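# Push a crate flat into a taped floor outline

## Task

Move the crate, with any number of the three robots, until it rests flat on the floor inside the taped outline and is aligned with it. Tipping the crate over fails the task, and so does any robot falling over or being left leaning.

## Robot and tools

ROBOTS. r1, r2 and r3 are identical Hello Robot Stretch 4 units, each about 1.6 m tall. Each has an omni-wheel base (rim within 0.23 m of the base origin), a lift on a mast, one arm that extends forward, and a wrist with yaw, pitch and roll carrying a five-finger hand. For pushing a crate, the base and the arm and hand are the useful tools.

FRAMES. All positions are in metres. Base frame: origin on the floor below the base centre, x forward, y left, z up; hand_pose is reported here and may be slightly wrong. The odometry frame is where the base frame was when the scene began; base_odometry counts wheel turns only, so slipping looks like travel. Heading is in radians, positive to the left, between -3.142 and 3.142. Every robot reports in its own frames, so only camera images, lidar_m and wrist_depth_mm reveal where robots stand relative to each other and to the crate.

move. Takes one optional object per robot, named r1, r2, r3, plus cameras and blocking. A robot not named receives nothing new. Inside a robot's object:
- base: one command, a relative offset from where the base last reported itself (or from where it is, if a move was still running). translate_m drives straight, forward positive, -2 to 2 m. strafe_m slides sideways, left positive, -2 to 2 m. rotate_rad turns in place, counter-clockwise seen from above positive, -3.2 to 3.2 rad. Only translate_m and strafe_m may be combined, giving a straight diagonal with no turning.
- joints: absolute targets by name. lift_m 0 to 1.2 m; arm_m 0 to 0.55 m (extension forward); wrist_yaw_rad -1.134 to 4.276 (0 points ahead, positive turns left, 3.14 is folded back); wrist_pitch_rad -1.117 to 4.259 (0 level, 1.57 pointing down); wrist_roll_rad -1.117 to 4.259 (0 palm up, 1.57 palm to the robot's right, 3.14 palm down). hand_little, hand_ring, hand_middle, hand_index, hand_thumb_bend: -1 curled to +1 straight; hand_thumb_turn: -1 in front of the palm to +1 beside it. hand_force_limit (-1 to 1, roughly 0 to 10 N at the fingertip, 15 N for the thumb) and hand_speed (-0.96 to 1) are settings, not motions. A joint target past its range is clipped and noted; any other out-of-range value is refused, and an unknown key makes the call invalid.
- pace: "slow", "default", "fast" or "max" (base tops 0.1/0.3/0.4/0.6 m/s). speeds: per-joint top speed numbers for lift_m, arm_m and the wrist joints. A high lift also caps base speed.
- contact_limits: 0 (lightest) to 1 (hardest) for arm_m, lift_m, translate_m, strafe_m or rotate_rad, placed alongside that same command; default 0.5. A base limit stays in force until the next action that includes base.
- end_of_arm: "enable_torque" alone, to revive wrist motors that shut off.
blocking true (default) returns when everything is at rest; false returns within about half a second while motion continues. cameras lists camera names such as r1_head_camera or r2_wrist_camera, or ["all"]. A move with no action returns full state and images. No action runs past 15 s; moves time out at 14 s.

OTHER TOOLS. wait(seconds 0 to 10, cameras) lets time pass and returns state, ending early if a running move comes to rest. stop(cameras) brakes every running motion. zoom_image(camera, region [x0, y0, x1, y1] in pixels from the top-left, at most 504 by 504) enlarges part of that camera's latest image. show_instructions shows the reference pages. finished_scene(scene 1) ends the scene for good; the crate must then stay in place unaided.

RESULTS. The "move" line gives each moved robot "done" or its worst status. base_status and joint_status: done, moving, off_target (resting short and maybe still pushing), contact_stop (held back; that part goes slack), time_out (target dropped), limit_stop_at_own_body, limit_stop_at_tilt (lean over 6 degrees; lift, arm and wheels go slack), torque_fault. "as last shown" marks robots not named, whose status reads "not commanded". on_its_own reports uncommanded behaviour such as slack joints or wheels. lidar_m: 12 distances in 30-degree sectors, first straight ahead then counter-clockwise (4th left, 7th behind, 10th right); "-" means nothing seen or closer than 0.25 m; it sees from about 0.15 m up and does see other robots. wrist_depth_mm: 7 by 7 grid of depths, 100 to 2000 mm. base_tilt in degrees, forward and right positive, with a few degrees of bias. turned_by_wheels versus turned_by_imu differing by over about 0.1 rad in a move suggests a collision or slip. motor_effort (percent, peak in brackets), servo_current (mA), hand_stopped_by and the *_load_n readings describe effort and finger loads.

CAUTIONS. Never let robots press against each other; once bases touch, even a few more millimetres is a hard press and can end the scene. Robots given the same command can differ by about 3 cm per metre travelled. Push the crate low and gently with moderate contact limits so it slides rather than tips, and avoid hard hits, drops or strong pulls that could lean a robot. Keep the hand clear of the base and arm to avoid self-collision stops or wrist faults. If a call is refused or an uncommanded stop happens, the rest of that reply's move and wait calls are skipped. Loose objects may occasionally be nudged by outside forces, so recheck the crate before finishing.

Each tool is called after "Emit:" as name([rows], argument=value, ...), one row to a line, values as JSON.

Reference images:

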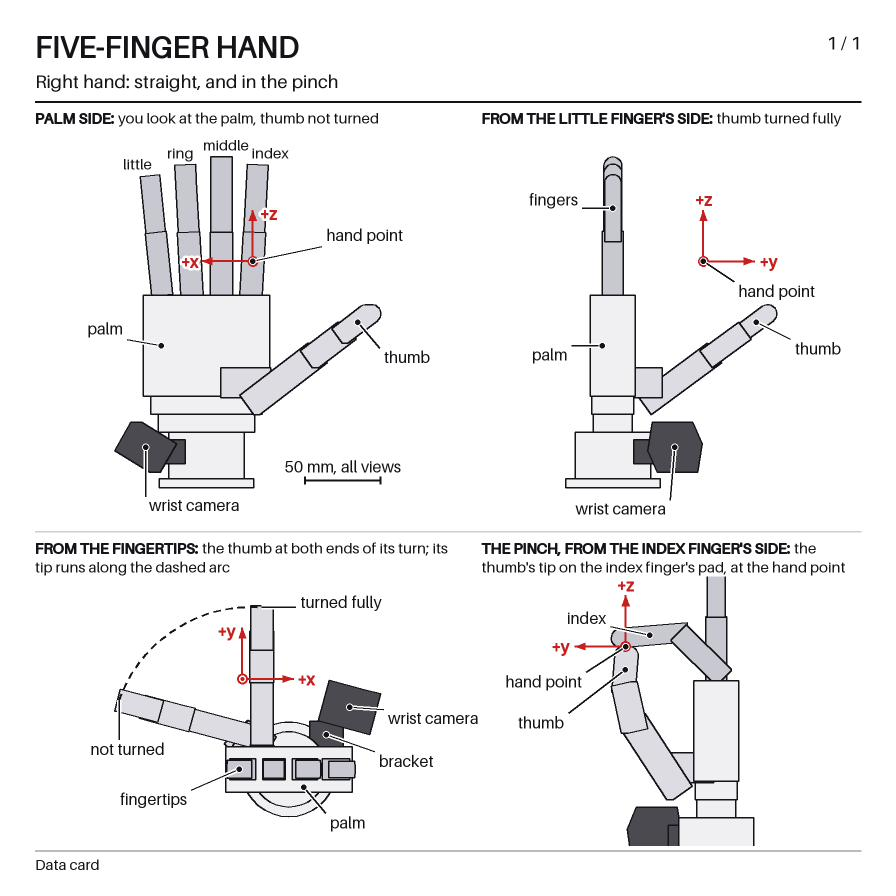

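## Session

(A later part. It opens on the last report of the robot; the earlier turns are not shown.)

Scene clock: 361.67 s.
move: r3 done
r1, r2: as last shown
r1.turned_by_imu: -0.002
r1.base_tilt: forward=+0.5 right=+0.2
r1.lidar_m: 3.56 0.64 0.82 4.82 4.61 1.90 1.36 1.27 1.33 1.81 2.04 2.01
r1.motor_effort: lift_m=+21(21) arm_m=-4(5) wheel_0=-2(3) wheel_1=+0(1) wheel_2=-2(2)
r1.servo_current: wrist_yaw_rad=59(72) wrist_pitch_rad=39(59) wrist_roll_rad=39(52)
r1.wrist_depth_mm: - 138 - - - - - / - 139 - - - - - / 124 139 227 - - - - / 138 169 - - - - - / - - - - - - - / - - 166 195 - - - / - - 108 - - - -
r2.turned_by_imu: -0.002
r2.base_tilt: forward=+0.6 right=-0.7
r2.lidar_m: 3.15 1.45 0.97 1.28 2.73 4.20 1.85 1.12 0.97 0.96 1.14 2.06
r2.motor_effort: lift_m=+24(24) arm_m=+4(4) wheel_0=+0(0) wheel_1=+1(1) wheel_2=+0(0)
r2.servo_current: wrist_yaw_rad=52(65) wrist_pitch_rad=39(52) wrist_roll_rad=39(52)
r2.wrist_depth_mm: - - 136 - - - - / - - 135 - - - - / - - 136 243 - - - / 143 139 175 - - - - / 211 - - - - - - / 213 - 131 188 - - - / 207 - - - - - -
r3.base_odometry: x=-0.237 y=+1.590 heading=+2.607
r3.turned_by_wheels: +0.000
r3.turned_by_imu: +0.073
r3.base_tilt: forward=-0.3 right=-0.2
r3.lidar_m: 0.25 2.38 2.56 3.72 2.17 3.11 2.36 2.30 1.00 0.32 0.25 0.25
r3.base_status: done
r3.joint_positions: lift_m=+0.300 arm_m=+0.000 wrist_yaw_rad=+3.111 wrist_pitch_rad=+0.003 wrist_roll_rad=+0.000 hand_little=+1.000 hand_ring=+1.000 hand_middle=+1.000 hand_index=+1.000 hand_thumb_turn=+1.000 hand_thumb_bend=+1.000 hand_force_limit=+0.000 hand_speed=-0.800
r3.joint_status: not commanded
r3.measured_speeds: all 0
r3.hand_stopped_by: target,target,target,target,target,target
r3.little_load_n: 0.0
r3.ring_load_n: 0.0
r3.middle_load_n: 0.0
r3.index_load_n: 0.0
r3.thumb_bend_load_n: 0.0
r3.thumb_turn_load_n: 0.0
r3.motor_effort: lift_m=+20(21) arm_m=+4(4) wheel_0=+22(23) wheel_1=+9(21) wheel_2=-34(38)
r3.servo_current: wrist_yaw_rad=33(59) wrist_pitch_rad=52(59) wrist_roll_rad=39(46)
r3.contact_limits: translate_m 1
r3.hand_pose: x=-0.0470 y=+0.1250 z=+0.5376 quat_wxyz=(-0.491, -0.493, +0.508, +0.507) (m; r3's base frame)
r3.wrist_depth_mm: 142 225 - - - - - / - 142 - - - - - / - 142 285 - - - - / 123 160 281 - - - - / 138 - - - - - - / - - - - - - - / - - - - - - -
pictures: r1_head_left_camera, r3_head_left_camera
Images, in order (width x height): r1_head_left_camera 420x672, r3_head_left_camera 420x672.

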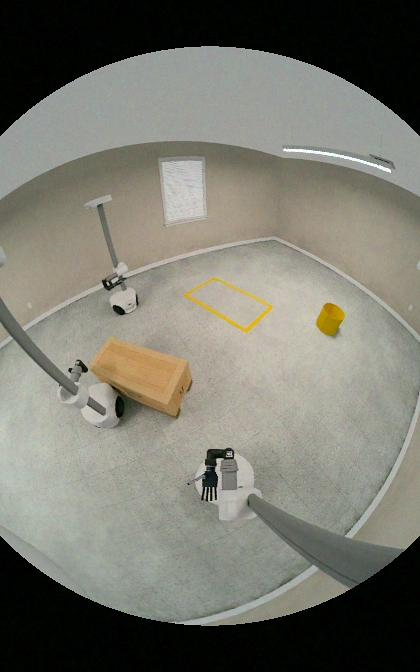

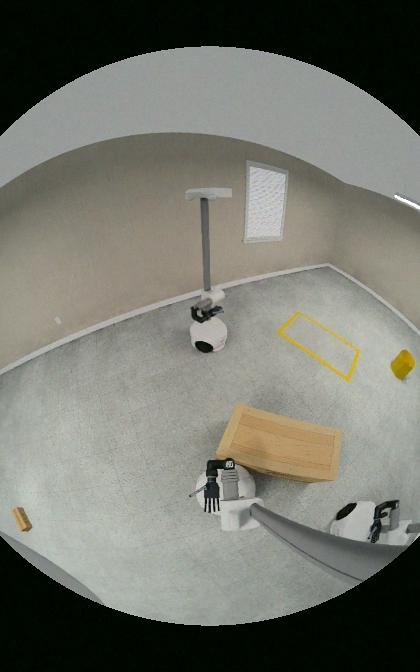

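Emit:
move(r3={"base": {"translate_m": 0.14, "strafe_m": -0.05}, "pace": "slow", "contact_limits": {"translate_m": 1.0, "strafe_m": 1.0}}, cameras=["r3_head_left_camera", "r1_head_left_camera", "r1_head_camera"])

r3: "contact_limits": translate_m and strafe_m are given together and make one move, which takes one limit: state it under one of them only
Scene clock: 371.13 s.
r1.base_odometry: x=-0.619 y=-1.814 heading=+1.640
r1.turned_by_wheels: +0.000
r1.turned_by_imu: -0.001
r1.base_tilt: forward=+0.6 right=+0.3
r1.lidar_m: 3.57 0.63 0.81 4.80 4.62 1.92 1.36 1.26 1.33 1.80 2.03 2.01
r1.base_status: not commanded
r1.joint_positions: lift_m=+0.300 arm_m=+0.000 wrist_yaw_rad=+3.101 wrist_pitch_rad=+0.004 wrist_roll_rad=+0.000 hand_little=+1.000 hand_ring=+1.000 hand_middle=+1.000 hand_index=+1.000 hand_thumb_turn=+1.000 hand_thumb_bend=+1.000 hand_force_limit=+0.000 hand_speed=-0.800
r1.joint_status: not commanded
r1.measured_speeds: all 0
r1.hand_stopped_by: target,target,target,target,target,target
r1.little_load_n: 0.0
r1.ring_load_n: 0.0
r1.middle_load_n: 0.0
r1.index_load_n: 0.0
r1.thumb_bend_load_n: 0.5
r1.thumb_turn_load_n: 0.0
r1.motor_effort: lift_m=+21(21) arm_m=-5(5) wheel_0=-2(3) wheel_1=+0(1) wheel_2=-2(2)
r1.servo_current: wrist_yaw_rad=46(72) wrist_pitch_rad=46(59) wrist_roll_rad=33(52)
r1.hand_pose: x=-0.0458 y=+0.1271 z=+0.5373 quat_wxyz=(-0.489, -0.491, +0.511, +0.509) (m; r1's base frame)
r1.wrist_depth_mm: - 139 - - - - - / - 139 - - - - - / 124 139 229 - - - - / 138 169 - - - - - / - - - - - - - / - - 166 196 - - - / - - 108 - - - -
r2.base_odometry: x=+0.000 y=+0.000 heading=+0.000
r2.turned_by_wheels: +0.000
r2.turned_by_imu: -0.001
r2.base_tilt: forward=+0.6 right=-0.7
r2.lidar_m: 3.16 1.42 0.97 1.27 2.71 4.20 1.84 1.11 0.95 0.95 1.13 2.06
r2.base_status: not commanded
r2.joint_positions: lift_m=+0.291 arm_m=+0.000 wrist_yaw_rad=+3.223 wrist_pitch_rad=+0.004 wrist_roll_rad=+0.000 hand_little=+1.000 hand_ring=+1.000 hand_middle=+1.000 hand_index=+1.000 hand_thumb_turn=+1.000 hand_thumb_bend=+1.000 hand_force_limit=+0.000 hand_speed=-0.800
r2.joint_status: not commanded
r2.measured_speeds: all 0
r2.hand_stopped_by: target,target,target,target,target,target
r2.little_load_n: 0.0
r2.ring_load_n: 0.0
r2.middle_load_n: 0.0
r2.index_load_n: 0.0
r2.thumb_bend_load_n: 0.0
r2.thumb_turn_load_n: 0.0
r2.motor_effort: lift_m=+24(24) arm_m=+3(4) wheel_0=+0(0) wheel_1=+1(1) wheel_2=+0(0)
r2.servo_current: wrist_yaw_rad=33(65) wrist_pitch_rad=39(52) wrist_roll_rad=33(52)
r2.hand_pose: x=-0.0597 y=+0.0997 z=+0.5285 quat_wxyz=(-0.519, -0.521, +0.480, +0.478) (m; r2's base frame)
r2.wrist_depth_mm: - - 136 - - - - / - - 135 - - - - / - - 136 243 - - - / 143 139 175 - - - - / 210 - - - - - - / 213 - 131 188 - - - / 207 - - - - - -
r3.base_odometry: x=-0.237 y=+1.590 heading=+2.607
r3.turned_by_wheels: +0.000
r3.turned_by_imu: +0.001
r3.base_tilt: forward=-0.3 right=-0.3
r3.lidar_m: 0.25 2.39 2.55 3.78 2.18 3.07 2.35 2.29 0.99 0.32 0.25 0.25
r3.base_status: done
r3.joint_positions: lift_m=+0.300 arm_m=+0.000 wrist_yaw_rad=+3.111 wrist_pitch_rad=+0.003 wrist_roll_rad=+0.000 hand_little=+1.000 hand_ring=+1.000 hand_middle=+1.000 hand_index=+1.000 hand_thumb_turn=+1.000 hand_thumb_bend=+1.000 hand_force_limit=+0.000 hand_speed=-0.800
r3.joint_status: not commanded
r3.measured_speeds: all 0
r3.hand_stopped_by: target,target,target,target,target,target
r3.little_load_n: 0.0
r3.ring_load_n: 0.0
r3.middle_load_n: 0.0
r3.index_load_n: 0.0
r3.thumb_bend_load_n: 0.0
r3.thumb_turn_load_n: 0.0
r3.motor_effort: lift_m=+21(21) arm_m=+4(4) wheel_0=+22(23) wheel_1=+9(21) wheel_2=-34(38)
r3.servo_current: wrist_yaw_rad=39(59) wrist_pitch_rad=52(59) wrist_roll_rad=46(46)
r3.contact_limits: translate_m 1
r3.hand_pose: x=-0.0470 y=+0.1250 z=+0.5376 quat_wxyz=(-0.491, -0.493, +0.508, +0.507) (m; r3's base frame)
r3.wrist_depth_mm: 142 225 - - - - - / - 142 - - - - - / - 142 285 - - - - / 123 160 281 - - - - / 138 - - - - - - / - - - - - - - / - - - - - - -
pictures: none

Emit:
move(r3={"base": {"translate_m": -0.04}}, cameras=[])

Emit:
move(r3={"base": {"rotate_rad": -0.43}}, cameras=["r3_head_left_camera", "r3_head_right_camera", "r3_head_camera", "r1_head_left_camera"])

Scene clock: 376.20 s.
move: r3 contact_stop
r1.base_odometry: x=-0.619 y=-1.814 heading=+1.640
r1.turned_by_wheels: +0.000
r1.turned_by_imu: -0.001
r1.base_tilt: forward=+0.6 right=+0.3
r1.lidar_m: 3.58 0.63 0.80 4.80 4.62 1.90 1.35 1.28 1.33 1.82 2.04 2.00
r1.base_status: not commanded
r1.joint_positions: lift_m=+0.300 arm_m=+0.000 wrist_yaw_rad=+3.101 wrist_pitch_rad=+0.004 wrist_roll_rad=+0.000 hand_little=+1.000 hand_ring=+1.000 hand_middle=+1.000 hand_index=+1.000 hand_thumb_turn=+1.000 hand_thumb_bend=+1.000 hand_force_limit=+0.000 hand_speed=-0.800
r1.joint_status: not commanded
r1.measured_speeds: all 0
r1.hand_stopped_by: target,target,target,target,target,target
r1.little_load_n: 0.0
r1.ring_load_n: 0.0
r1.middle_load_n: 0.0
r1.index_load_n: 0.0
r1.thumb_bend_load_n: 0.0
r1.thumb_turn_load_n: 0.0
r1.motor_effort: lift_m=+21(21) arm_m=-5(5) wheel_0=-2(3) wheel_1=+0(0) wheel_2=-2(2)
r1.servo_current: wrist_yaw_rad=52(59) wrist_pitch_rad=39(39) wrist_roll_rad=46(46)
r1.hand_pose: x=-0.0458 y=+0.1271 z=+0.5373 quat_wxyz=(-0.489, -0.491, +0.511, +0.509) (m; r1's base frame)
r1.wrist_depth_mm: - 139 - - - - - / - 138 - - - - - / 124 139 228 - - - - / 138 169 - - - - - / - - - - - - - / - - 166 195 - - - / - - 108 - - - -
r2.base_odometry: x=+0.000 y=+0.000 heading=+0.000
r2.turned_by_wheels: +0.000
r2.turned_by_imu: -0.001
r2.base_tilt: forward=+0.7 right=-0.7
r2.lidar_m: 3.16 1.45 0.97 1.30 2.70 4.22 1.84 1.10 0.96 0.94 1.13 2.06
r2.base_status: not commanded
r2.joint_positions: lift_m=+0.291 arm_m=+0.000 wrist_yaw_rad=+3.223 wrist_pitch_rad=+0.004 wrist_roll_rad=+0.000 hand_little=+1.000 hand_ring=+1.000 hand_middle=+1.000 hand_index=+1.000 hand_thumb_turn=+1.000 hand_thumb_bend=+1.000 hand_force_limit=+0.000 hand_speed=-0.800
r2.joint_status: not commanded
r2.measured_speeds: all 0
r2.hand_stopped_by: target,target,target,target,target,target
r2.little_load_n: 0.0
r2.ring_load_n: 0.0
r2.middle_load_n: 0.0
r2.index_load_n: 0.0
r2.thumb_bend_load_n: 0.0
r2.thumb_turn_load_n: 0.0
r2.motor_effort: lift_m=+24(24) arm_m=+3(4) wheel_0=+0(0) wheel_1=+1(1) wheel_2=+0(0)
r2.servo_current: wrist_yaw_rad=33(78) wrist_pitch_rad=52(52) wrist_roll_rad=39(52)
r2.hand_pose: x=-0.0597 y=+0.0997 z=+0.5285 quat_wxyz=(-0.519, -0.521, +0.480, +0.478) (m; r2's base frame)
r2.wrist_depth_mm: - - 136 - - - - / - - 135 - - - - / - - 136 243 - - - / 143 139 175 - - - - / 210 - - - - - - / 213 - 131 189 - - - / 208 - - - - - -
r3.base_odometry: x=-0.236 y=+1.589 heading=+2.604
r3.turned_by_wheels: -0.002
r3.turned_by_imu: -0.001
r3.base_tilt: forward=-0.3 right=-0.2
r3.lidar_m: 0.25 2.39 2.55 3.70 3.92 3.09 2.34 2.28 0.97 0.31 0.25 0.25
r3.base_status: translate_m contact_stop (by the wheels' count: -0.001 of -0.040)
r3.joint_positions: lift_m=+0.300 arm_m=+0.000 wrist_yaw_rad=+3.111 wrist_pitch_rad=+0.003 wrist_roll_rad=+0.000 hand_little=+1.000 hand_ring=+1.000 hand_middle=+1.000 hand_index=+1.000 hand_thumb_turn=+1.000 hand_thumb_bend=+1.000 hand_force_limit=+0.000 hand_speed=-0.800
r3.joint_status: not commanded
r3.measured_speeds: all 0
r3.hand_stopped_by: target,target,target,target,target,target
r3.little_load_n: 0.0
r3.ring_load_n: 0.0
r3.middle_load_n: 0.0
r3.index_load_n: 0.0
r3.thumb_bend_load_n: 0.0
r3.thumb_turn_load_n: 0.0
r3.on_its_own: the wheels are slack since a contact_stop
r3.motor_effort: lift_m=+21(21) arm_m=+4(4) wheel_0=+0(21) wheel_1=+0(8) wheel_2=+0(33)
r3.servo_current: wrist_yaw_rad=33(52) wrist_pitch_rad=59(59) wrist_roll_rad=39(39)
r3.hand_pose: x=-0.0470 y=+0.1250 z=+0.5376 quat_wxyz=(-0.491, -0.493, +0.508, +0.507) (m; r3's base frame)
r3.wrist_depth_mm: 142 226 - - - - - / - 142 - - - - - / - 142 286 - - - - / 123 160 281 - - - - / 138 - - - - - - / - - - - - - - / - - - - - - -
pictures: none
No camera images: "cameras" was empty.

not run: a stop that you did not command came earlier in this reply.

Emit:
move(r3={"base": {"translate_m": -0.05}, "contact_limits": {"translate_m": 1.0}}, cameras=[])

Emit:
move(r3={"base": {"rotate_rad": -0.43}, "contact_limits": {"rotate_rad": 1.0}}, cameras=["r3_head_left_camera", "r3_head_right_camera", "r3_head_camera", "r1_head_left_camera"])

Scene clock: 383.20 s.
move: r3 done
r1, r2: as last shown
r1.base_tilt: forward=+0.4 right=+0.2
r1.lidar_m: 3.60 0.65 0.79 1.07 4.62 1.90 1.36 1.27 1.36 1.81 2.06 2.00
r1.ring_load_n: 0.5
r1.motor_effort: lift_m=+21(21) arm_m=-5(5) wheel_0=-2(3) wheel_1=+0(1) wheel_2=-2(2)
r1.servo_current: wrist_yaw_rad=52(65) wrist_pitch_rad=33(46) wrist_roll_rad=39(52)
r1.wrist_depth_mm: - 139 - - - - - / - 138 - - - - - / 124 139 227 - - - - / 138 169 - - - - - / - - - - - - - / - - 166 196 - - - / - - 108 - - - -
r2.lidar_m: 3.14 1.49 0.96 1.26 2.72 4.21 1.83 1.11 0.96 0.96 1.14 2.08
r2.motor_effort: lift_m=+24(25) arm_m=+4(4) wheel_0=+0(0) wheel_1=+1(1) wheel_2=+0(0)
r2.servo_current: wrist_yaw_rad=46(72) wrist_pitch_rad=46(52) wrist_roll_rad=33(46)
r2.wrist_depth_mm: - - 136 - - - - / - - 135 - - - - / - - 136 243 - - - / 143 139 175 - - - - / 210 - - - - - - / 213 - 131 188 - - - / 207 - - - - - -
r3.base_odometry: x=-0.193 y=+1.564 heading=+2.604
r3.turned_by_wheels: +0.000
r3.turned_by_imu: +0.001
r3.base_tilt: forward=-0.2 right=-0.2
r3.lidar_m: 0.25 2.42 2.62 3.84 3.89 3.03 2.30 2.26 0.97 0.39 0.25 0.25
r3.base_status: done
r3.joint_positions: lift_m=+0.300 arm_m=+0.000 wrist_yaw_rad=+3.111 wrist_pitch_rad=+0.003 wrist_roll_rad=+0.000 hand_little=+1.000 hand_ring=+1.000 hand_middle=+1.000 hand_index=+1.000 hand_thumb_turn=+1.000 hand_thumb_bend=+1.000 hand_force_limit=+0.000 hand_speed=-0.800
r3.joint_status: not commanded
r3.measured_speeds: all 0
r3.hand_stopped_by: target,target,target,target,target,target
r3.little_load_n: 0.0
r3.ring_load_n: 0.0
r3.middle_load_n: 0.0
r3.index_load_n: 0.0
r3.thumb_bend_load_n: 0.0
r3.thumb_turn_load_n: 0.0
r3.motor_effort: lift_m=+21(21) arm_m=+4(4) wheel_0=+0(6) wheel_1=-2(7) wheel_2=+0(8)
r3.servo_current: wrist_yaw_rad=33(52) wrist_pitch_rad=59(59) wrist_roll_rad=39(46)
r3.contact_limits: translate_m 1
r3.hand_pose: x=-0.0470 y=+0.1250 z=+0.5376 quat_wxyz=(-0.491, -0.493, +0.508, +0.507) (m; r3's base frame)
r3.wrist_depth_mm: 143 220 - - - - - / 126 143 - - - - - / 115 144 - - - - - / 131 161 - - - - - / 138 - - - - - - / - - - - - - - / - - - - - - -
pictures: none
No camera images: "cameras" was empty.

Scene clock: 384.43 s.
move: r3 done
r1, r2: as last shown
r1.turned_by_imu: +0.000
r1.base_tilt: forward=+0.6 right=+0.3
r1.lidar_m: 3.55 0.60 0.83 1.10 4.62 1.90 1.36 1.28 1.32 1.83 2.04 2.01
r1.ring_load_n: 0.0
r1.index_load_n: 0.5
r1.motor_effort: lift_m=+21(21) arm_m=-5(5) wheel_0=-3(3) wheel_1=+0(0) wheel_2=-2(2)
r1.servo_current: wrist_yaw_rad=46(65) wrist_pitch_rad=39(46) wrist_roll_rad=46(46)
r2.turned_by_imu: +0.000
r2.base_tilt: forward=+0.6 right=-0.7
r2.lidar_m: 3.14 1.51 0.97 1.27 2.71 4.20 1.86 1.11 0.96 0.97 1.14 2.06
r2.motor_effort: lift_m=+24(24) arm_m=+3(4) wheel_0=+0(0) wheel_1=+1(1) wheel_2=+0(0)
r2.servo_current: wrist_yaw_rad=52(65) wrist_pitch_rad=46(52) wrist_roll_rad=33(46)
r2.wrist_depth_mm: - - 136 - - - - / - - 135 - - - - / - - 136 243 - - - / 143 139 175 - - - - / 211 - - - - - - / 213 - 131 188 - - - / 207 - - - - - -
r3.base_odometry: x=-0.193 y=+1.564 heading=+2.174
r3.turned_by_wheels: -0.430
r3.turned_by_imu: -0.421
r3.base_tilt: forward=-0.3 right=-0.1
r3.lidar_m: 0.25 0.26 2.41 2.73 3.94 3.90 2.81 2.28 2.25 0.95 0.38 0.25
r3.base_status: done
r3.joint_positions: lift_m=+0.300 arm_m=+0.000 wrist_yaw_rad=+3.111 wrist_pitch_rad=+0.003 wrist_roll_rad=+0.000 hand_little=+1.000 hand_ring=+1.000 hand_middle=+1.000 hand_index=+1.000 hand_thumb_turn=+1.000 hand_thumb_bend=+1.000 hand_force_limit=+0.000 hand_speed=-0.800
r3.joint_status: not commanded
r3.measured_speeds: all 0
r3.hand_stopped_by: target,target,target,target,target,target
r3.little_load_n: 0.0
r3.ring_load_n: 0.0
r3.middle_load_n: 0.0
r3.index_load_n: 0.0
r3.thumb_bend_load_n: 0.0
r3.thumb_turn_load_n: 0.0
r3.motor_effort: lift_m=+21(21) arm_m=+4(4) wheel_0=+1(6) wheel_1=+1(10) wheel_2=+0(7)
r3.servo_current: wrist_yaw_rad=26(59) wrist_pitch_rad=52(59) wrist_roll_rad=39(46)
r3.contact_limits: rotate_rad 1
r3.hand_pose: x=-0.0470 y=+0.1250 z=+0.5376 quat_wxyz=(-0.491, -0.493, +0.508, +0.507) (m; r3's base frame)
r3.wrist_depth_mm: 143 220 - - - - - / 121 143 - - - - - / 115 145 - - - - - / 132 162 - - - - - / 139 - - - - - - / - - - - - - - / - - - - - - -
pictures: r1_head_left_camera, r3_head_camera, r3_head_left_camera, r3_head_right_camera
Images, in order (width x height): r1_head_left_camera 420x672, r3_head_camera 420x560, r3_head_left_camera 420x672, r3_head_right_camera 420x672.

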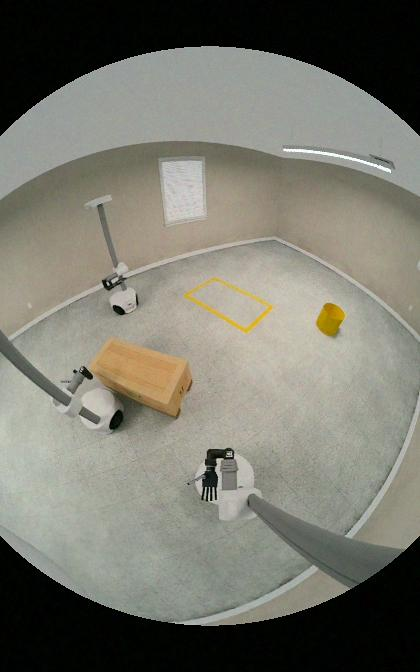

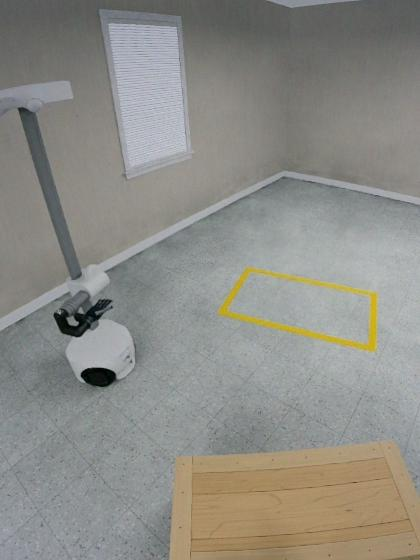

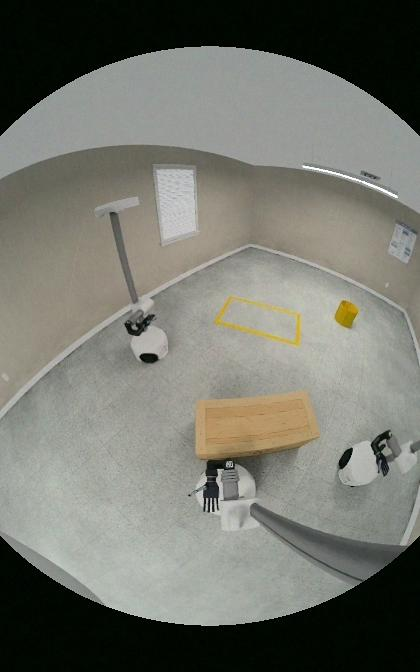

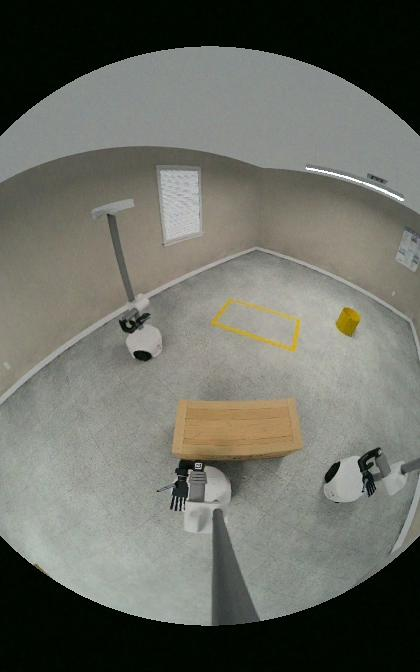

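Emit:
move(r3={"base": {"strafe_m": 0.06, "translate_m": -0.03}}, r1={"base": {"translate_m": 0.16, "strafe_m": 0.38}}, cameras=[])

Emit:
move(r3={"base": {"rotate_rad": -0.21}}, r1={"base": {"rotate_rad": -0.56}}, cameras=["r3_head_left_camera", "r3_head_right_camera", "r1_head_right_camera", "r1_head_left_camera", "r1_head_camera"])

Scene clock: 437.50 s.
move: r1 done; r3 done
r1.base_odometry: x=-1.009 y=-1.681 heading=+1.640
r1.turned_by_wheels: +0.000
r1.turned_by_imu: -0.002
r1.base_tilt: forward=+0.6 right=+0.2
r1.lidar_m: 0.33 0.40 0.60 0.65 4.38 2.36 1.71 1.61 1.68 2.28 2.18 4.52
r1.base_status: done
r1.joint_positions: lift_m=+0.300 arm_m=+0.000 wrist_yaw_rad=+3.101 wrist_pitch_rad=+0.004 wrist_roll_rad=+0.000 hand_little=+1.000 hand_ring=+1.000 hand_middle=+1.000 hand_index=+1.000 hand_thumb_turn=+1.000 hand_thumb_bend=+1.000 hand_force_limit=+0.000 hand_speed=-0.800
r1.joint_status: not commanded
r1.measured_speeds: all 0
r1.hand_stopped_by: target,target,target,target,target,target
r1.little_load_n: 0.0
r1.ring_load_n: 0.0
r1.middle_load_n: 0.0
r1.index_load_n: 0.0
r1.thumb_bend_load_n: 0.0
r1.thumb_turn_load_n: 0.0
r1.motor_effort: lift_m=+21(21) arm_m=-5(5) wheel_0=-1(9) wheel_1=-2(12) wheel_2=-1(5)
r1.servo_current: wrist_yaw_rad=46(72) wrist_pitch_rad=46(52) wrist_roll_rad=33(59)
r1.hand_pose: x=-0.0458 y=+0.1271 z=+0.5373 quat_wxyz=(-0.489, -0.491, +0.511, +0.509) (m; r1's base frame)
r1.wrist_depth_mm: - 139 - - - - - / - 139 - - - - - / 124 139 220 - - - - / 138 170 - - - - - / - - - - - - - / - - 169 217 - - - / - - 108 - - - -
r2: as last shown
r2.turned_by_imu: -0.002
r2.lidar_m: 3.13 1.44 0.97 1.28 2.70 4.21 1.83 1.11 0.95 0.97 1.14 2.07
r2.motor_effort: lift_m=+24(24) arm_m=+4(4) wheel_0=+0(0) wheel_1=+1(1) wheel_2=+0(0)
r2.servo_current: wrist_yaw_rad=59(78) wrist_pitch_rad=52(52) wrist_roll_rad=33(52)
r2.wrist_depth_mm: - - 136 - - - - / - - 135 - - - - / - - 136 243 - - - / 143 139 175 - - - - / 210 - - - - - - / 213 - 131 188 - - - / 207 - - - - - -
r3.base_odometry: x=-0.226 y=+1.505 heading=+2.175
r3.turned_by_wheels: +0.000
r3.turned_by_imu: +0.002
r3.base_tilt: forward=-0.3 right=-0.2
r3.lidar_m: 0.25 0.28 2.41 2.69 3.87 3.83 2.79 2.30 0.76 0.62 0.39 0.27
r3.base_status: done
r3.joint_positions: lift_m=+0.300 arm_m=+0.000 wrist_yaw_rad=+3.111 wrist_pitch_rad=+0.003 wrist_roll_rad=+0.000 hand_little=+1.000 hand_ring=+1.000 hand_middle=+1.000 hand_index=+1.000 hand_thumb_turn=+1.000 hand_thumb_bend=+1.000 hand_force_limit=+0.000 hand_speed=-0.800
r3.joint_status: not commanded
r3.measured_speeds: all 0
r3.hand_stopped_by: target,target,target,target,target,target
r3.little_load_n: 0.0
r3.ring_load_n: 0.0
r3.middle_load_n: 0.0
r3.index_load_n: 0.0
r3.thumb_bend_load_n: 0.0
r3.thumb_turn_load_n: 0.0
r3.motor_effort: lift_m=+21(21) arm_m=+4(4) wheel_0=+1(9) wheel_1=+2(9) wheel_2=+1(6)
r3.servo_current: wrist_yaw_rad=46(59) wrist_pitch_rad=52(59) wrist_roll_rad=46(46)
r3.hand_pose: x=-0.0470 y=+0.1250 z=+0.5376 quat_wxyz=(-0.491, -0.493, +0.508, +0.507) (m; r3's base frame)
r3.wrist_depth_mm: 142 220 - - - - - / 121 143 - - - - - / 115 145 - - - - - / 132 162 - - - - - / 139 - - - - - - / - - - - - - - / - - - - - - -
pictures: none
No camera images: "cameras" was empty.

Scene clock: 438.87 s.
move: r1 done; r3 done
r1.base_odometry: x=-1.009 y=-1.681 heading=+1.080
r1.turned_by_wheels: -0.560
r1.turned_by_imu: -0.546
r1.base_tilt: forward=+0.6 right=+0.2
r1.lidar_m: 4.48 0.33 0.39 0.61 0.65 4.38 2.42 1.72 1.61 1.66 2.20 2.19
r1.base_status: done
r1.joint_positions: lift_m=+0.300 arm_m=+0.000 wrist_yaw_rad=+3.101 wrist_pitch_rad=+0.004 wrist_roll_rad=+0.000 hand_little=+1.000 hand_ring=+1.000 hand_middle=+1.000 hand_index=+1.000 hand_thumb_turn=+1.000 hand_thumb_bend=+1.000 hand_force_limit=+0.000 hand_speed=-0.800
r1.joint_status: not commanded
r1.measured_speeds: all 0
r1.hand_stopped_by: target,target,target,target,target,target
r1.little_load_n: 0.0
r1.ring_load_n: 0.0
r1.middle_load_n: 0.0
r1.index_load_n: 0.0
r1.thumb_bend_load_n: 0.0
r1.thumb_turn_load_n: 0.0
r1.motor_effort: lift_m=+21(21) arm_m=-5(5) wheel_0=+2(7) wheel_1=+0(8) wheel_2=+0(7)
r1.servo_current: wrist_yaw_rad=46(65) wrist_pitch_rad=46(52) wrist_roll_rad=33(46)
r1.hand_pose: x=-0.0458 y=+0.1271 z=+0.5373 quat_wxyz=(-0.489, -0.491, +0.511, +0.509) (m; r1's base frame)
r1.wrist_depth_mm: - 139 - - - - - / - 138 - - - - - / 124 139 254 - - - - / 138 176 - - - - - / - - - - - - - / - - 190 216 - - - / - - 108 - - - -
r2: as last shown
r2.turned_by_imu: +0.000
r2.base_tilt: forward=+0.7 right=-0.7
r2.lidar_m: 3.13 1.44 0.95 1.29 2.69 4.19 1.85 1.09 0.96 0.96 1.14 2.07
r2.little_load_n: 0.5
r2.servo_current: wrist_yaw_rad=39(59) wrist_pitch_rad=39(52) wrist_roll_rad=33(52)
r3.base_odometry: x=-0.225 y=+1.505 heading=+1.965
r3.turned_by_wheels: -0.210
r3.turned_by_imu: -0.205
r3.base_tilt: forward=-0.3 right=-0.2
r3.lidar_m: 0.26 0.26 2.40 2.50 3.35 3.82 3.46 2.37 2.27 0.60 0.51 0.27
r3.base_status: done
r3.joint_positions: lift_m=+0.300 arm_m=+0.000 wrist_yaw_rad=+3.111 wrist_pitch_rad=+0.003 wrist_roll_rad=+0.000 hand_little=+1.000 hand_ring=+1.000 hand_middle=+1.000 hand_index=+1.000 hand_thumb_turn=+1.000 hand_thumb_bend=+1.000 hand_force_limit=+0.000 hand_speed=-0.800
r3.joint_status: not commanded
r3.measured_speeds: all 0
r3.hand_stopped_by: target,target,target,target,target,target
r3.little_load_n: 0.0
r3.ring_load_n: 0.0
r3.middle_load_n: -0.5
r3.index_load_n: 0.0
r3.thumb_bend_load_n: 0.0
r3.thumb_turn_load_n: 0.0
r3.motor_effort: lift_m=+20(21) arm_m=+4(4) wheel_0=+0(5) wheel_1=+3(9) wheel_2=+1(6)
r3.servo_current: wrist_yaw_rad=39(59) wrist_pitch_rad=52(59) wrist_roll_rad=39(46)
r3.hand_pose: x=-0.0470 y=+0.1250 z=+0.5376 quat_wxyz=(-0.491, -0.493, +0.508, +0.507) (m; r3's base frame)
r3.wrist_depth_mm: 142 220 - - - - - / 121 143 - - - - - / 115 144 - - - - - / 132 162 - - - - - / 140 - - - - - - / - - - - - - - / - - - - - - -
pictures: r1_head_camera, r1_head_left_camera, r1_head_right_camera, r3_head_left_camera, r3_head_right_camera
Images, in order (width x height): r1_head_camera 420x560, r1_head_left_camera 420x672, r1_head_right_camera 420x672, r3_head_left_camera 420x672, r3_head_right_camera 420x672.

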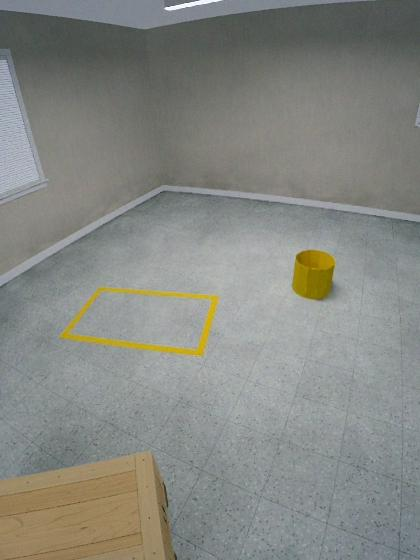

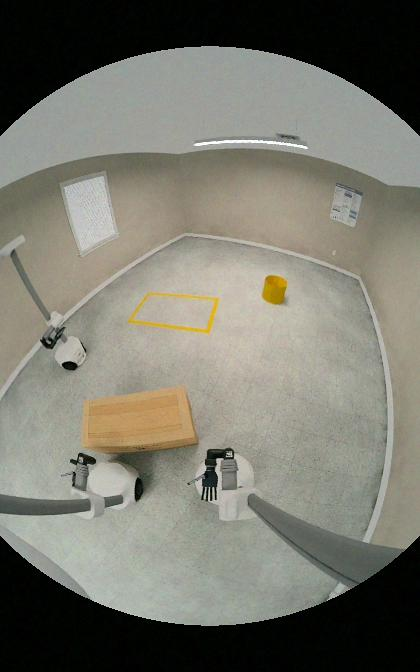

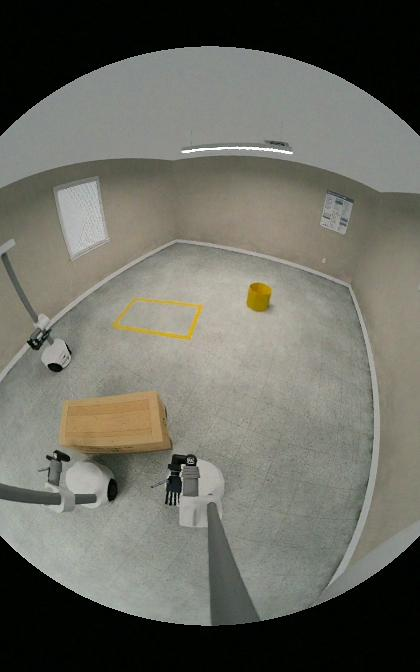

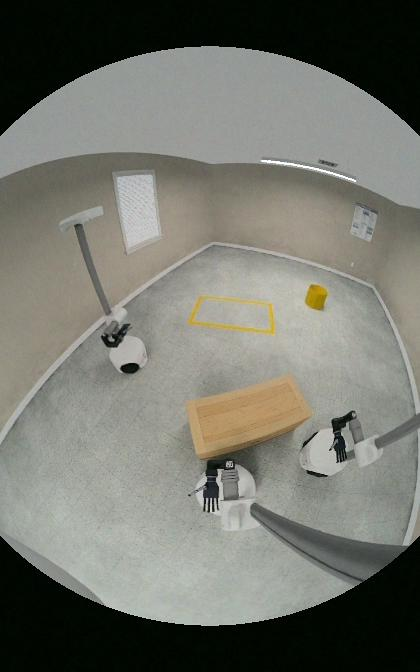

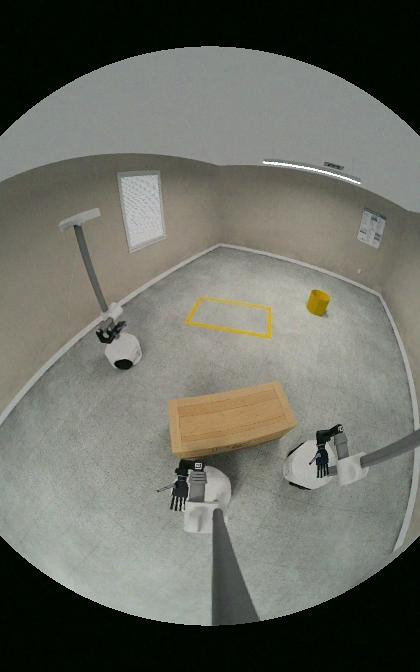

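Emit:
move(r1={"base": {"strafe_m": 0.22, "translate_m": -0.06}}, r3={"base": {"translate_m": 0.15}, "pace": "slow", "contact_limits": {"translate_m": 1.0}}, cameras=["r3_head_left_camera", "r1_head_right_camera", "r1_head_left_camera"])

Scene clock: 484.40 s.
move: r1 done; r3 contact_stop
r1.base_odometry: x=-1.231 y=-1.630 heading=+1.080
r1.turned_by_wheels: +0.000
r1.turned_by_imu: -0.001
r1.base_tilt: forward=+0.5 right=+0.3
r1.lidar_m: 0.32 0.31 0.38 0.44 0.47 4.22 2.71 1.92 1.78 1.83 2.45 2.32
r1.base_status: done
r1.joint_positions: lift_m=+0.300 arm_m=+0.000 wrist_yaw_rad=+3.101 wrist_pitch_rad=+0.004 wrist_roll_rad=+0.000 hand_little=+1.000 hand_ring=+1.000 hand_middle=+1.000 hand_index=+1.000 hand_thumb_turn=+1.000 hand_thumb_bend=+1.000 hand_force_limit=+0.000 hand_speed=-0.800
r1.joint_status: not commanded
r1.measured_speeds: all 0
r1.hand_stopped_by: target,target,target,target,target,target
r1.little_load_n: 0.0
r1.ring_load_n: 0.0
r1.middle_load_n: 0.0
r1.index_load_n: -0.5
r1.thumb_bend_load_n: 0.0
r1.thumb_turn_load_n: 0.0
r1.motor_effort: lift_m=+21(21) arm_m=-4(5) wheel_0=+0(10) wheel_1=+1(9) wheel_2=+1(5)
r1.servo_current: wrist_yaw_rad=46(72) wrist_pitch_rad=39(46) wrist_roll_rad=39(52)
r1.hand_pose: x=-0.0458 y=+0.1271 z=+0.5373 quat_wxyz=(-0.489, -0.491, +0.511, +0.509) (m; r1's base frame)
r1.wrist_depth_mm: - 139 - - - - - / - 139 - - - - - / 124 139 252 - - - - / 138 176 - - - - - / - - - - - - - / - - 190 216 - - - / - - 108 - - - -
r2: as last shown
r2.turned_by_imu: -0.001
r2.base_tilt: forward=+0.6 right=-0.7
r2.lidar_m: 3.13 1.38 0.96 1.26 2.72 4.20 1.84 1.10 0.97 0.97 1.15 2.07
r2.little_load_n: 0.0
r2.thumb_turn_load_n: 0.5
r2.servo_current: wrist_yaw_rad=39(72) wrist_pitch_rad=52(59) wrist_roll_rad=39(59)
r2.wrist_depth_mm: - - 136 - - - - / - - 135 - - - - / - - 136 243 - - - / 143 139 175 - - - - / 210 - - - - - - / 213 - 131 188 - - - / 208 - - - - - -
r3.base_odometry: x=-0.265 y=+1.571 heading=+1.927
r3.turned_by_wheels: -0.037
r3.turned_by_imu: +0.002
r3.base_tilt: forward=-0.3 right=-0.1
r3.lidar_m: 0.25 0.25 1.58 2.44 3.28 3.89 3.52 2.46 0.49 0.42 0.40 0.25
r3.base_status: translate_m contact_stop (by the wheels' count: +0.076 of +0.150)
r3.joint_positions: lift_m=+0.300 arm_m=+0.000 wrist_yaw_rad=+3.111 wrist_pitch_rad=+0.003 wrist_roll_rad=+0.000 hand_little=+1.000 hand_ring=+1.000 hand_middle=+1.000 hand_index=+1.000 hand_thumb_turn=+1.000 hand_thumb_bend=+1.000 hand_force_limit=+0.000 hand_speed=-0.800
r3.joint_status: not commanded
r3.measured_speeds: all 0
r3.hand_stopped_by: target,target,target,target,target,target
r3.little_load_n: 0.0
r3.ring_load_n: 0.0
r3.middle_load_n: 0.0
r3.index_load_n: 0.0
r3.thumb_bend_load_n: 0.0
r3.thumb_turn_load_n: 0.0
r3.on_its_own: the wheels are slack since a contact_stop
r3.motor_effort: lift_m=+19(21) arm_m=+4(4) wheel_0=+0(24) wheel_1=+0(33) wheel_2=+0(33)
r3.servo_current: wrist_yaw_rad=46(52) wrist_pitch_rad=52(59) wrist_roll_rad=46(46)
r3.contact_limits: translate_m 1
r3.hand_pose: x=-0.0470 y=+0.1250 z=+0.5377 quat_wxyz=(-0.491, -0.493, +0.508, +0.507) (m; r3's base frame)
r3.wrist_depth_mm: 142 216 - - - - - / 123 143 - - - - - / - 143 - - - - - / 130 154 - - - - - / 139 - - - - - - / - - - - - - - / - - - - - - -
pictures: r1_head_left_camera, r1_head_right_camera, r3_head_left_camera
Images, in order (width x height): r1_head_left_camera 420x672, r1_head_right_camera 420x672, r3_head_left_camera 420x672.

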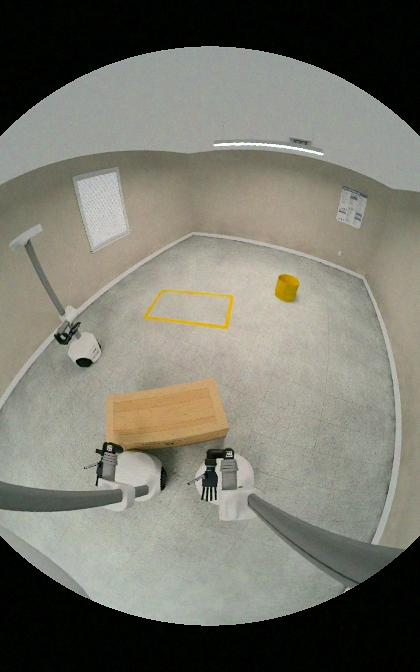

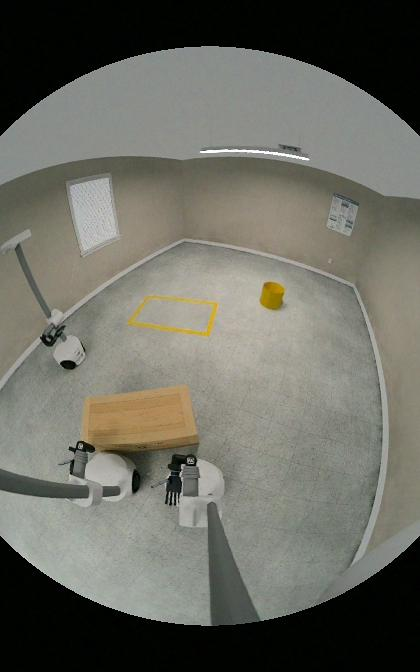

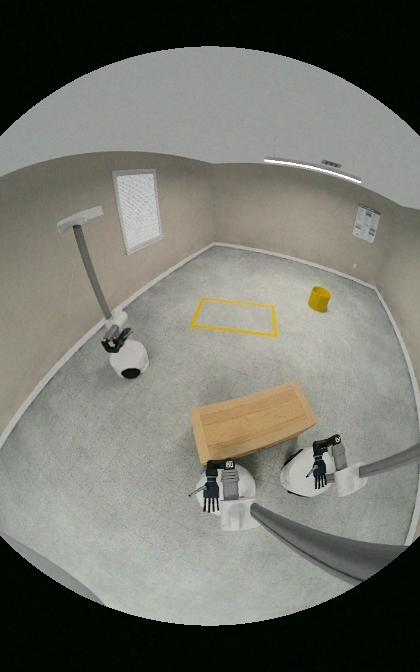

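Emit:
move(r3={"base": {"translate_m": 0.12}, "contact_limits": {"translate_m": 1.0}}, cameras=["r3_head_left_camera"])

Scene clock: 500.60 s.
move: r3 contact_stop
r1, r2: as last shown
r1.base_tilt: forward=+0.6 right=+0.3
r1.lidar_m: 0.29 0.33 0.39 0.46 0.52 4.24 2.72 1.91 1.77 1.83 2.44 2.31
r1.index_load_n: 0.0
r1.motor_effort: lift_m=+21(21) arm_m=-5(5) wheel_0=+0(1) wheel_1=+1(1) wheel_2=+2(2)
r1.servo_current: wrist_yaw_rad=72(72) wrist_pitch_rad=33(46) wrist_roll_rad=33(52)
r1.wrist_depth_mm: - 139 - - - - - / - 138 - - - - - / 124 139 254 - - - - / 138 176 - - - - - / - - - - - - - / - - 189 217 - - - / - - 108 - - - -
r2.base_tilt: forward=+0.6 right=-0.6
r2.lidar_m: 3.16 1.35 0.97 1.28 2.71 4.21 1.83 1.12 0.94 0.95 1.14 2.07
r2.middle_load_n: 0.5
r2.thumb_turn_load_n: 0.0
r2.servo_current: wrist_yaw_rad=59(72) wrist_pitch_rad=46(52) wrist_roll_rad=33(52)
r2.wrist_depth_mm: - - 136 - - - - / - - 135 - - - - / - - 136 243 - - - / 143 139 175 - - - - / 210 - - - - - - / 213 - 131 187 - - - / 207 - - - - - -
r3.base_odometry: x=-0.278 y=+1.569 heading=+1.882
r3.turned_by_wheels: -0.046
r3.turned_by_imu: +0.011
r3.base_tilt: forward=-0.2 right=-0.2
r3.lidar_m: 0.25 0.25 2.33 2.40 3.28 3.88 3.52 2.48 0.54 0.42 0.39 0.25
r3.base_status: translate_m contact_stop (by the wheels' count: +0.002 of +0.120)
r3.joint_positions: lift_m=+0.300 arm_m=+0.000 wrist_yaw_rad=+3.111 wrist_pitch_rad=+0.003 wrist_roll_rad=+0.000 hand_little=+1.000 hand_ring=+1.000 hand_middle=+1.000 hand_index=+1.000 hand_thumb_turn=+1.000 hand_thumb_bend=+1.000 hand_force_limit=+0.000 hand_speed=-0.800
r3.joint_status: not commanded
r3.measured_speeds: all 0
r3.hand_stopped_by: target,target,target,target,target,target
r3.little_load_n: 0.0
r3.ring_load_n: 0.0
r3.middle_load_n: 0.0
r3.index_load_n: 0.0
r3.thumb_bend_load_n: 0.0
r3.thumb_turn_load_n: 0.0
r3.on_its_own: the wheels are slack since a contact_stop
r3.motor_effort: lift_m=+19(20) arm_m=+4(4) wheel_0=+0(24) wheel_1=+0(30) wheel_2=+0(32)
r3.servo_current: wrist_yaw_rad=46(59) wrist_pitch_rad=52(59) wrist_roll_rad=46(46)
r3.contact_limits: translate_m 1
r3.hand_pose: x=-0.0470 y=+0.1250 z=+0.5376 quat_wxyz=(-0.491, -0.493, +0.508, +0.507) (m; r3's base frame)
r3.wrist_depth_mm: 142 225 - - - - - / - 142 - - - - - / - 142 285 - - - - / 123 160 268 - - - - / 138 - - - - - - / - - - - - - - / - - - - - - -
pictures: r3_head_left_camera
Images, in order (width x height): r3_head_left_camera 420x672.

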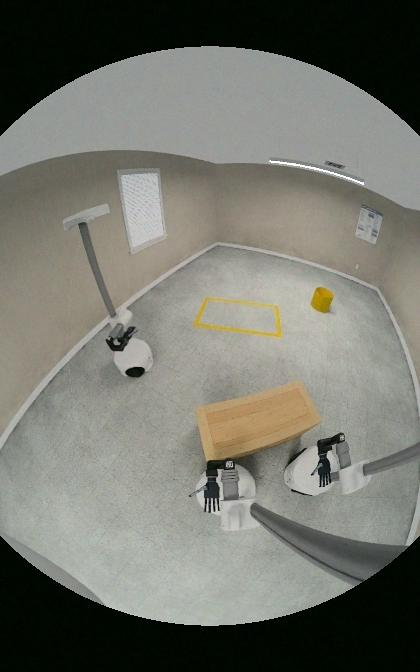

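Emit:
move(r1={"base": {"translate_m": 0.17}, "pace": "slow", "contact_limits": {"translate_m": 1.0}}, r3={"base": {"translate_m": 0.15}, "pace": "slow", "contact_limits": {"translate_m": 1.0}}, cameras=["r3_head_left_camera", "r1_head_left_camera"])

Scene clock: 525.03 s.
move: r1 done; r3 contact_stop
r1.base_odometry: x=-1.152 y=-1.481 heading=+1.080
r1.turned_by_wheels: +0.000
r1.turned_by_imu: +0.000
r1.base_tilt: forward=+0.5 right=+0.4
r1.lidar_m: 0.25 0.25 0.25 0.41 0.49 4.36 2.83 1.97 1.87 1.89 2.53 2.20
r1.base_status: done
r1.joint_positions: lift_m=+0.300 arm_m=+0.000 wrist_yaw_rad=+3.101 wrist_pitch_rad=+0.004 wrist_roll_rad=+0.000 hand_little=+1.000 hand_ring=+1.000 hand_middle=+1.000 hand_index=+1.000 hand_thumb_turn=+1.000 hand_thumb_bend=+1.000 hand_force_limit=+0.000 hand_speed=-0.800
r1.joint_status: not commanded
r1.measured_speeds: all 0
r1.hand_stopped_by: target,target,target,target,target,target
r1.little_load_n: 0.0
r1.ring_load_n: 0.0
r1.middle_load_n: 0.0
r1.index_load_n: 0.0
r1.thumb_bend_load_n: 0.0
r1.thumb_turn_load_n: 0.0
r1.motor_effort: lift_m=+20(21) arm_m=-5(5) wheel_0=+17(20) wheel_1=+13(20) wheel_2=-24(24)
r1.servo_current: wrist_yaw_rad=59(65) wrist_pitch_rad=46(46) wrist_roll_rad=33(52)
r1.contact_limits: translate_m 1
r1.hand_pose: x=-0.0458 y=+0.1271 z=+0.5374 quat_wxyz=(-0.489, -0.491, +0.511, +0.509) (m; r1's base frame)
r1.wrist_depth_mm: - 138 - - - - - / - 138 - - - - - / - 138 234 - - - - / 137 166 - - - - - / - - - - - - - / - - 189 217 - - - / - - 108 - - - -
r2: as last shown
r2.turned_by_imu: -0.002
r2.base_tilt: forward=+0.7 right=-0.7
r2.lidar_m: 3.15 1.31 0.96 1.26 2.72 4.22 1.83 1.11 0.95 0.94 1.17 2.08
r2.middle_load_n: 0.0
r2.servo_current: wrist_yaw_rad=59(65) wrist_pitch_rad=46(59) wrist_roll_rad=26(59)
r2.wrist_depth_mm: - - 136 - - - - / - - 135 - - - - / - - 136 243 - - - / 143 139 175 - - - - / 211 - - - - - - / 213 - 131 188 - - - / 206 - - - - - -
r3.base_odometry: x=-0.294 y=+1.569 heading=+1.868
r3.turned_by_wheels: -0.014
r3.turned_by_imu: +0.045
r3.base_tilt: forward=-0.3 right=-0.1
r3.lidar_m: 0.25 0.25 2.30 2.41 3.41 3.85 3.43 2.45 2.38 0.49 0.36 0.25
r3.base_status: translate_m contact_stop (by the wheels' count: +0.004 of +0.150)
r3.joint_positions: lift_m=+0.300 arm_m=+0.000 wrist_yaw_rad=+3.111 wrist_pitch_rad=+0.003 wrist_roll_rad=+0.000 hand_little=+1.000 hand_ring=+1.000 hand_middle=+1.000 hand_index=+1.000 hand_thumb_turn=+1.000 hand_thumb_bend=+1.000 hand_force_limit=+0.000 hand_speed=-0.800
r3.joint_status: not commanded
r3.measured_speeds: all 0
r3.hand_stopped_by: target,target,target,target,target,target
r3.little_load_n: 0.0
r3.ring_load_n: 0.0
r3.middle_load_n: 0.0
r3.index_load_n: 0.0
r3.thumb_bend_load_n: 0.0
r3.thumb_turn_load_n: 0.0
r3.on_its_own: the wheels are slack since a contact_stop
r3.motor_effort: lift_m=+19(20) arm_m=+4(4) wheel_0=+0(23) wheel_1=+0(29) wheel_2=+0(36)
r3.servo_current: wrist_yaw_rad=39(59) wrist_pitch_rad=46(59) wrist_roll_rad=46(46)
r3.contact_limits: translate_m 1
r3.hand_pose: x=-0.0470 y=+0.1250 z=+0.5376 quat_wxyz=(-0.491, -0.493, +0.508, +0.507) (m; r3's base frame)
r3.wrist_depth_mm: 142 210 - - - - - / 107 142 - - - - - / - 142 294 - - - - / 124 154 291 - - - - / 139 - - - - - - / - - - - - - - / - - - - - - -
pictures: r1_head_left_camera, r3_head_left_camera
Images, in order (width x height): r1_head_left_camera 420x672, r3_head_left_camera 420x672.

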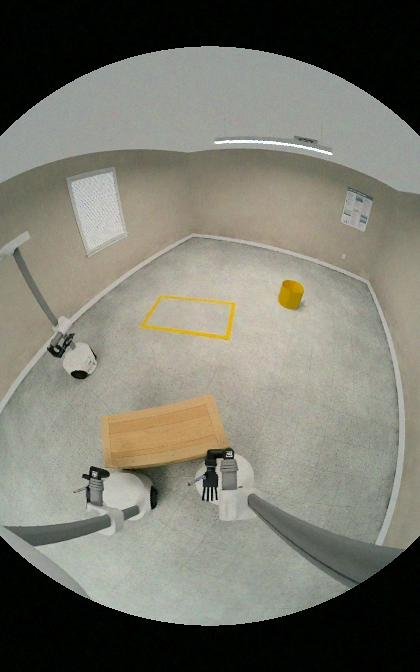

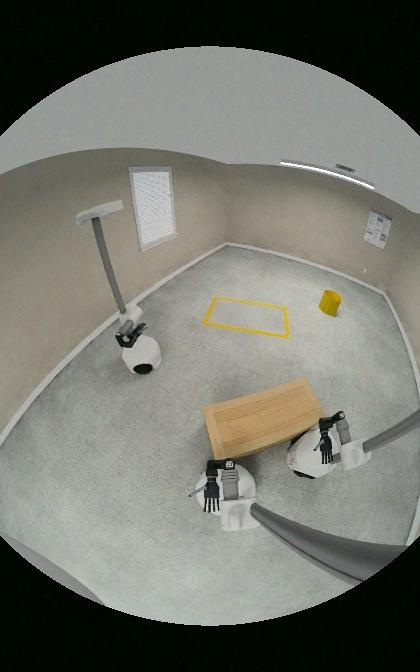

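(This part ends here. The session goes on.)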